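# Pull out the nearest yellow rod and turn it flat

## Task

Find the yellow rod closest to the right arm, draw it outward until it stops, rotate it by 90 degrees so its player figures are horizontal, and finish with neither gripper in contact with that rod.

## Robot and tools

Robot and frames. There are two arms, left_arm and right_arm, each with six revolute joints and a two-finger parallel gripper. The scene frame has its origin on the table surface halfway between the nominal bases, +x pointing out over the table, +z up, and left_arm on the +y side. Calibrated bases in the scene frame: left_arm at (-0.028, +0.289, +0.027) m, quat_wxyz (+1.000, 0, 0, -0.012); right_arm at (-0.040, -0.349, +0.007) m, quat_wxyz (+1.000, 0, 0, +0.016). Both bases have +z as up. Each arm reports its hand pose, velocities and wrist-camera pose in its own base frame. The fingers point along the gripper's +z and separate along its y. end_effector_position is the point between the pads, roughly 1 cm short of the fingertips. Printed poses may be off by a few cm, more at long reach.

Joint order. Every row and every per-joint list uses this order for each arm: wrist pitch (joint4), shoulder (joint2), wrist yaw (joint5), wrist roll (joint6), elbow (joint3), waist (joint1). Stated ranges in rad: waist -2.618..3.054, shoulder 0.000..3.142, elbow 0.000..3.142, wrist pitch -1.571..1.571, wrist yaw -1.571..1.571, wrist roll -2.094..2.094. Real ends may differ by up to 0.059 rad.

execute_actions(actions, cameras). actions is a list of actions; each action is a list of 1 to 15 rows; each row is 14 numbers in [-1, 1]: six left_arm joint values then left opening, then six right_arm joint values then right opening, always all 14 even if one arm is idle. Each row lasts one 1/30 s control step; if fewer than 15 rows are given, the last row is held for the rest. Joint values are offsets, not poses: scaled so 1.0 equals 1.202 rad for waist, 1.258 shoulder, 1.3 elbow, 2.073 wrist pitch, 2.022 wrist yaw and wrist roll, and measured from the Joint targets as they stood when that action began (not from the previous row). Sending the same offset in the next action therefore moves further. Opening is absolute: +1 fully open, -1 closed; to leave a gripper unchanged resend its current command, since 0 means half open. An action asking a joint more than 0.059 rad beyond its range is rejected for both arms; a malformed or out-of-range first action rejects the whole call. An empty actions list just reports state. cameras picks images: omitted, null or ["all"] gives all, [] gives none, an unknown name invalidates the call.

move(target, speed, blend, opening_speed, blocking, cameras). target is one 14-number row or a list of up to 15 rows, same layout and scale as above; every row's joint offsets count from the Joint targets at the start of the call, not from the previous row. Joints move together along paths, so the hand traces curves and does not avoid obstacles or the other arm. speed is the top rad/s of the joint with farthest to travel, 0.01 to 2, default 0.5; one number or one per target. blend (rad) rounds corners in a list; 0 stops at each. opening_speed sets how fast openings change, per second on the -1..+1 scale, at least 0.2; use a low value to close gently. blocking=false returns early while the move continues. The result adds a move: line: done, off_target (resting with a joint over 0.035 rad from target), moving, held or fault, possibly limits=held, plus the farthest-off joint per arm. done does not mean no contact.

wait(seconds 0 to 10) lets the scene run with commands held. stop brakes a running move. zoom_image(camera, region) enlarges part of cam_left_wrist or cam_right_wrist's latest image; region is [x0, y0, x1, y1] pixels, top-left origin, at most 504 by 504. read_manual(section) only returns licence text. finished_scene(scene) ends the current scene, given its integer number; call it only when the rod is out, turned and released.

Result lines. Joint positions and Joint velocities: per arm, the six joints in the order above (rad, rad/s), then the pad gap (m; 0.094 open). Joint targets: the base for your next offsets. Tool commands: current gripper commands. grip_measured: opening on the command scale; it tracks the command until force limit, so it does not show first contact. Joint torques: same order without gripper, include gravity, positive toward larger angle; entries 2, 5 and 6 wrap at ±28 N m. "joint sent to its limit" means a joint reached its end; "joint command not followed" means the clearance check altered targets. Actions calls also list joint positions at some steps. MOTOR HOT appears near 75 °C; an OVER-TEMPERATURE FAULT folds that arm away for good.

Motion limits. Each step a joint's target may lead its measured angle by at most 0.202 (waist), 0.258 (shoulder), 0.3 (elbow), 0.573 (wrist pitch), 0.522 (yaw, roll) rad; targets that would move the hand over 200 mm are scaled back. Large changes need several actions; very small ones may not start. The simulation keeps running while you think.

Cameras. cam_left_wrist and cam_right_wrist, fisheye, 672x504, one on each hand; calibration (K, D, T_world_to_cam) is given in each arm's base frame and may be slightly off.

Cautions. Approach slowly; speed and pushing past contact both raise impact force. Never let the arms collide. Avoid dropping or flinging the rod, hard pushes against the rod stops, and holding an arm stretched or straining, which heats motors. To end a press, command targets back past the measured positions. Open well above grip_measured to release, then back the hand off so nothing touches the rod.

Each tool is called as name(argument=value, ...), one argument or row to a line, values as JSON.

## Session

execute_actions(
  actions=[],
)

Scene clock: 0.00 s.
left_arm: end_effector_position=(+0.4127, +0.0165, +0.1264) grip_measured=+1.000 end_effector_quat_wxyz=(+0.618, -0.002, +0.786, +0.007) | right_arm: end_effector_position=(+0.3903, -0.0463, +0.1052) grip_measured=+1.000 end_effector_quat_wxyz=(+0.587, +0.098, +0.798, -0.097)
Joint names: [wrist pitch, shoulder, wrist yaw, wrist roll, elbow, waist]
Joint positions: left_arm=[0.901 1.55 0.039 0.018 0.411 0.054 0.094] | right_arm=[0.871 1.537 0.276 0.046 0.357 0.003 0.094]
Joint velocities: within noise
Joint torques (N m): no reading
Heat: left arm: 38 °C; right arm: 38 °C.
Joint targets: left_arm=[0.890 1.548 0.039 0.020 0.413 0.054] | right_arm=[0.861 1.535 0.277 0.048 0.359 0.003]
Tool commands: left_gripper/opening=+1.0 right_gripper/opening=+1.0
camera_calibration:
cam_left_wrist: T_world_to_cam=[[-0.0177715, -0.985886, 0.166469, -0.00802584], [-0.580773, -0.125349, -0.804357, 0.379017], [0.813871, -0.110976, -0.570349, -0.140832], [0, 0, 0, 1]] pos_world=[0.334599, 0.0239679, 0.225878]
cam_right_wrist: T_world_to_cam=[[-0.258995, -0.939858, 0.222685, 0.0248201], [-0.669392, 0.00845401, -0.742861, 0.372449], [0.696301, -0.341461, -0.631323, -0.10339], [0, 0, 0, 1]] pos_world=[0.327733, -0.0151249, 0.205878]

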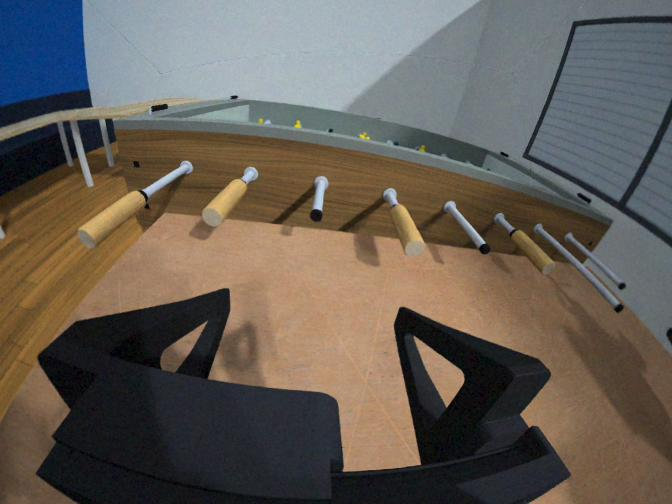

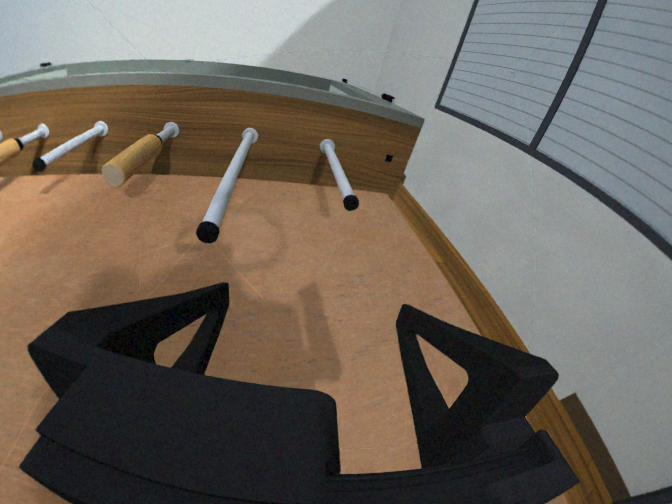

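move(
  target=[0,0,0,0,0,0,1,-0.5408,0.1709,-0.1024,0.0059,1.0,0.0433,0.5],
  speed=1.1,
  cameras=["cam_right_wrist"],
)

zoom_image(
  camera="cam_right_wrist",
  region=[230, 110, 350, 270],
)

Scene clock: 8.10 s.
left_arm: end_effector_position=(+0.4127, +0.0165, +0.1264) grip_measured=+1.000 end_effector_quat_wxyz=(+0.618, -0.002, +0.786, +0.007) | right_arm: end_effector_position=(+0.5470, +0.0130, +0.3335) grip_measured=+0.502 end_effector_quat_wxyz=(+0.579, +0.024, +0.815, -0.004)
Joint names: [wrist pitch, shoulder, wrist yaw, wrist roll, elbow, waist]
Joint positions: left_arm=[0.901 1.55 0.039 0.018 0.411 0.054 0.094] | right_arm=[-0.24 1.735 0.079 0.05 1.639 0.048 0.071]
Joint velocities: within noise
Joint torques (N m): left_arm=[1.85 -6.79 -0.02 0.02 5.64 -0.06] | right_arm=[1.54 -7.21 -0.08 0.11 8.83 0.75]
Heat: left arm: 38 °C; right arm: 38 °C.
Joint targets: left_arm=[0.890 1.548 0.039 0.020 0.413 0.054] | right_arm=[-0.260 1.750 0.070 0.060 1.659 0.055]
move: done
camera_calibration:
cam_right_wrist: T_world_to_cam=[[-0.0305034, -0.986056, 0.163594, -0.0343525], [-0.679288, -0.0996143, -0.72708, 0.648013], [0.733238, -0.133306, -0.666777, -0.0591289], [0, 0, 0, 1]] pos_world=[0.482495, 0.0227957, 0.437351]
Images, in order (width x height): cam_right_wrist 672x504.

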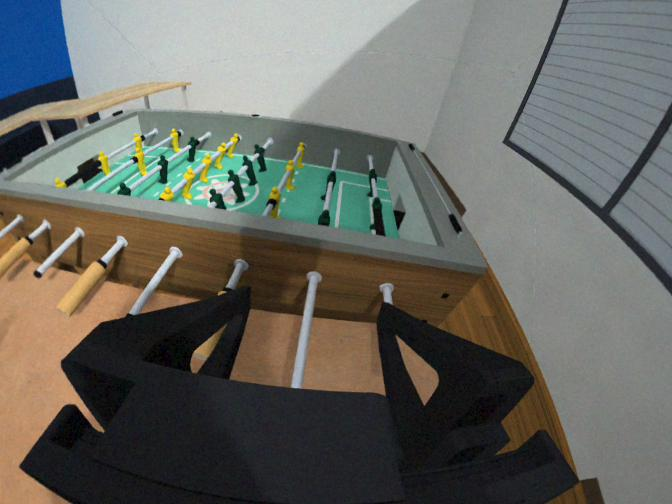

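Scaled by 3.150 from the camera's 672x504 image, which has a finer 960x720 frame.

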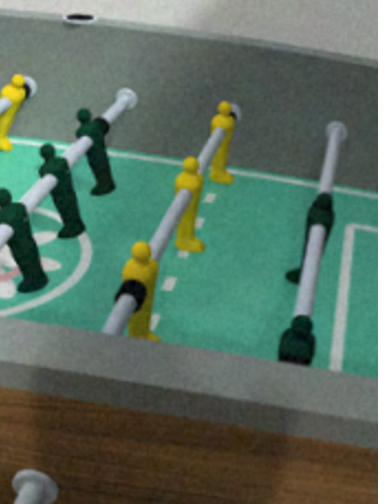

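move(
  target=[
    [0,0,0,0,0,0,1,0.5444,0.0909,0.2513,-0.4253,-0.6482,0.3915,0.5],
    [0,0,0,0,0,0,1,0.7332,0.5707,0.2028,-0.8076,-0.3485,0.3037,0.5],
  ],
  speed=[1.0,0.7],
  blend=[0.06,0],
  cameras=["cam_right_wrist"],
)

Scene clock: 53.07 s.
left_arm: end_effector_position=(+0.4127, +0.0165, +0.1264) grip_measured=+1.000 end_effector_quat_wxyz=(+0.618, -0.002, +0.786, +0.007) | right_arm: end_effector_position=(+0.5643, +0.1655, +0.0707) grip_measured=+0.502 end_effector_quat_wxyz=(+0.482, -0.486, +0.516, -0.515)
Joint names: [wrist pitch, shoulder, wrist yaw, wrist roll, elbow, waist]
Joint positions: left_arm=[0.901 1.55 0.039 0.018 0.411 0.054 0.094] | right_arm=[1.257 2.449 0.489 -1.572 1.186 0.426 0.071]
Joint velocities: within noise
Joint torques (N m): left_arm=[1.86 -6.75 0 0.02 5.61 -0.03] | right_arm=[1.69 -9.66 -0.05 -0.01 6.22 -0.5]
Heat: left arm: 39 °C; right arm: 42 °C.
Joint targets: left_arm=[0.890 1.548 0.039 0.020 0.413 0.054] | right_arm=[1.260 2.468 0.480 -1.573 1.206 0.420]
move: done
camera_calibration:
cam_right_wrist: T_world_to_cam=[[-0.0328543, 0.184121, 0.982354, -0.0906724], [-0.453831, -0.878462, 0.149471, 0.423624], [0.890482, -0.440912, 0.112421, -0.319696], [0, 0, 0, 1]] pos_world=[0.473958, 0.247874, 0.0616937]
Images, in order (width x height): cam_right_wrist 672x504.

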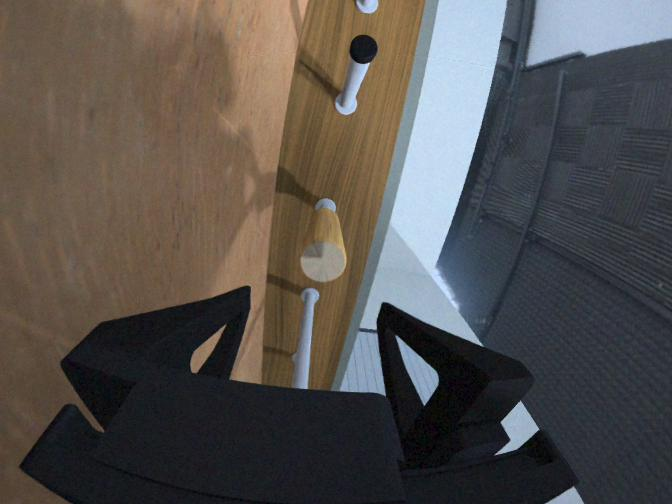

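move(
  target=[
    [0,0,0,0,0,0,1,-0.152,0.1908,-0.0465,0,0.4108,-0.0685,0.5],
    [0,0,0,0,0,0,1,-0.152,0.1908,-0.0465,0,0.4108,-0.0685,-0.55],
  ],
  speed=0.45,
  opening_speed=0.6,
  cameras=["cam_right_wrist"],
)

Scene clock: 103.07 s.
left_arm: end_effector_position=(+0.4127, +0.0165, +0.1264) grip_measured=+1.000 end_effector_quat_wxyz=(+0.618, -0.002, +0.786, +0.007) | right_arm: end_effector_position=(+0.6640, +0.1661, +0.0753) grip_measured=-0.309 end_effector_quat_wxyz=(+0.493, -0.482, +0.509, -0.516)
Joint names: [wrist pitch, shoulder, wrist yaw, wrist roll, elbow, waist]
Joint positions: left_arm=[0.901 1.55 0.039 0.018 0.411 0.054 0.094] | right_arm=[0.976 2.678 0.395 -1.573 1.721 0.344 0.032]
Joint velocities: within noise
Joint torques (N m): left_arm=[1.85 -6.75 -0.02 0.02 5.65 -0.06] | right_arm=[1.4 -11.21 -0.06 0 7.47 -0.49]
Heat: left arm: 38 °C; right arm: 43 °C.
Joint targets: left_arm=[0.890 1.548 0.039 0.020 0.413 0.054] | right_arm=[0.945 2.708 0.386 -1.573 1.740 0.338]
move: done
camera_calibration:
cam_right_wrist: T_world_to_cam=[[-0.0573572, 0.176273, 0.982669, -0.0745152], [-0.446619, -0.884836, 0.132655, 0.466223], [0.892884, -0.43127, 0.129478, -0.413156], [0, 0, 0, 1]] pos_world=[0.57285, 0.247484, 0.0648719]
Images, in order (width x height): cam_right_wrist 672x504.

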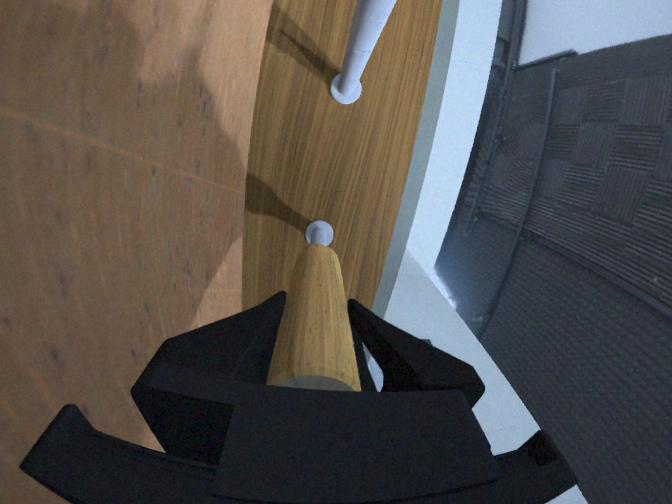

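move(
  target=[
    [0,0,0,0,0,0,1,0.1023,-0.1421,0.0314,0.7631,-0.2814,0.0512,-0.55],
    [0,0,0,0,0,0,1,0.1364,-0.2641,0.0628,0.777,-0.498,0.1046,-0.55],
    [0,0,0,0,0,0,1,0.1302,-0.3897,0.0995,0.8027,-0.6765,0.1696,-0.55],
  ],
  speed=[0.9,0.45,0.3],
  blend=[0.05,0.05,0],
  cameras=["cam_right_wrist"],
)

Scene clock: 137.03 s.
left_arm: end_effector_position=(+0.4127, +0.0165, +0.1264) grip_measured=+1.000 end_effector_quat_wxyz=(+0.618, -0.002, +0.786, +0.007) | right_arm: end_effector_position=(+0.4940, +0.1760, +0.0727) grip_measured=-0.310 end_effector_quat_wxyz=(+0.671, +0.012, +0.741, -0.032)
Joint names: [wrist pitch, shoulder, wrist yaw, wrist roll, elbow, waist]
Joint positions: left_arm=[0.901 1.55 0.039 0.018 0.411 0.054 0.094] | right_arm=[1.231 2.249 0.591 0.034 0.901 0.531 0.032]
Joint velocities: within noise
Joint torques (N m): left_arm=[1.86 -6.79 -0.01 0 5.61 -0.01] | right_arm=[1.51 -12.1 0.05 0.21 1.31 1.03]
Heat: left arm: 39 °C; right arm: 44 °C.
Joint targets: left_arm=[0.890 1.548 0.039 0.020 0.413 0.054] | right_arm=[1.215 2.217 0.587 0.050 0.861 0.542]
move: off_target (right_arm); right_arm: the elbow is farthest, 0.041 rad from its target
camera_calibration:
cam_right_wrist: T_world_to_cam=[[-0.090339, -0.972803, 0.213293, 0.191068], [-0.494753, -0.142033, -0.857348, 0.364444], [0.864325, -0.182979, -0.468466, -0.242902], [0, 0, 0, 1]] pos_world=[0.407517, 0.193188, 0.157911]
Images, in order (width x height): cam_right_wrist 672x504.

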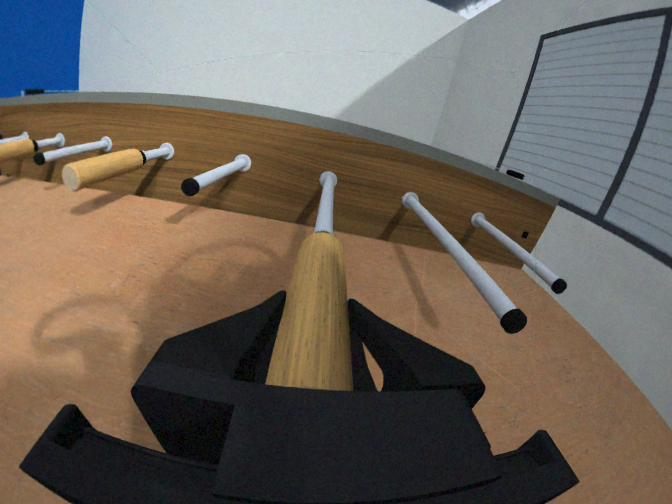

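move(
  target=[0,0,0,0,0,0,1,-0.002,-0.0366,0.0109,0.0074,-0.0515,0.0191,-0.55],
  speed=0.3,
  cameras=[],
)

Scene clock: 145.27 s.
left_arm: end_effector_position=(+0.4127, +0.0165, +0.1264) grip_measured=+1.000 end_effector_quat_wxyz=(+0.618, -0.002, +0.786, +0.007) | right_arm: end_effector_position=(+0.4917, +0.1744, +0.0727) grip_measured=-0.310 end_effector_quat_wxyz=(+0.663, +0.012, +0.748, -0.028)
Joint names: [wrist pitch, shoulder, wrist yaw, wrist roll, elbow, waist]
Joint positions: left_arm=[0.901 1.55 0.039 0.018 0.411 0.054 0.094] | right_arm=[1.193 2.223 0.58 0.053 0.887 0.527 0.032]
Joint velocities: within noise
Joint torques (N m): left_arm=[1.87 -6.8 0.01 0.03 5.61 -0.06] | right_arm=[1.85 -13.59 0.41 0.12 -2.55 3.43]
Heat: left arm: 39 °C; right arm: 43 °C.
Joint targets: left_arm=[0.890 1.548 0.039 0.020 0.413 0.054] | right_arm=[1.211 2.171 0.610 0.065 0.794 0.565]
move: off_target (right_arm); right_arm: the elbow is farthest, 0.093 rad from its target
No camera images: "cameras" was empty.

move(
  target=[
    [0,0,0,0,0,0,1,-0.0077,0.0334,-0.0109,-0.0059,0.0569,-0.0241,-0.55],
    [0,0,0,0,0,0,1,-0.0077,0.0334,-0.0109,-0.0059,0.0569,-0.0241,0.5],
    [0,0,0,0,0,0,1,-0.1466,-0.2107,0.0298,0.0524,-0.0877,0.0673,0.5],
    [0,0,0,0,0,0,1,-0.7096,-0.3347,-0.2671,-0.0025,0.6662,-0.4243,0.5],
  ],
  speed=[0.3,0.3,0.5,1.0],
  blend=[0,0,0.03,0],
  opening_speed=1.2,
  cameras=["cam_right_wrist"],
)

zoom_image(
  camera="cam_right_wrist",
  region=[230, 110, 350, 270],
)

Scene clock: 167.67 s.
left_arm: end_effector_position=(+0.4127, +0.0165, +0.1264) grip_measured=+1.000 end_effector_quat_wxyz=(+0.618, -0.002, +0.786, +0.007) | right_arm: end_effector_position=(+0.5511, +0.0152, +0.3247) grip_measured=+0.498 end_effector_quat_wxyz=(+0.573, +0.029, +0.819, +0.002)
Joint names: [wrist pitch, shoulder, wrist yaw, wrist roll, elbow, waist]
Joint positions: left_arm=[0.901 1.55 0.039 0.018 0.411 0.054 0.094] | right_arm=[-0.241 1.755 0.078 0.068 1.643 0.051 0.07]
Joint velocities: within noise
Joint torques (N m): left_arm=[1.85 -6.8 -0.01 0.01 5.59 -0.01] | right_arm=[1.51 -8.83 -0.03 -0.08 8.61 0.4]
Heat: left arm: 39 °C; right arm: 44 °C.
Joint targets: left_arm=[0.890 1.548 0.039 0.020 0.413 0.054] | right_arm=[-0.260 1.750 0.070 0.059 1.660 0.055]
move: done
camera_calibration:
cam_right_wrist: T_world_to_cam=[[-0.0298382, -0.988539, 0.147985, -0.0258476], [-0.691167, -0.0865474, -0.717494, 0.647878], [0.722079, -0.123691, -0.680663, -0.0572395], [0, 0, 0, 1]] pos_world=[0.488352, 0.0234408, 0.429713]
Images, in order (width x height): cam_right_wrist 672x504.

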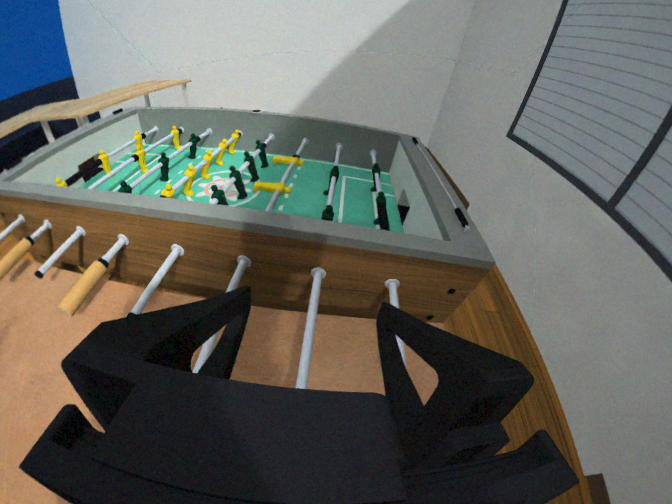

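Scaled by 3.150 from the camera's 672x504 image, which has a finer 960x720 frame.

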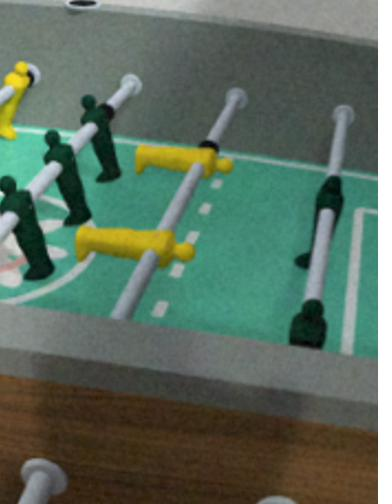

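finished_scene(
  scene=3,
)

The scene is finished: the task was done.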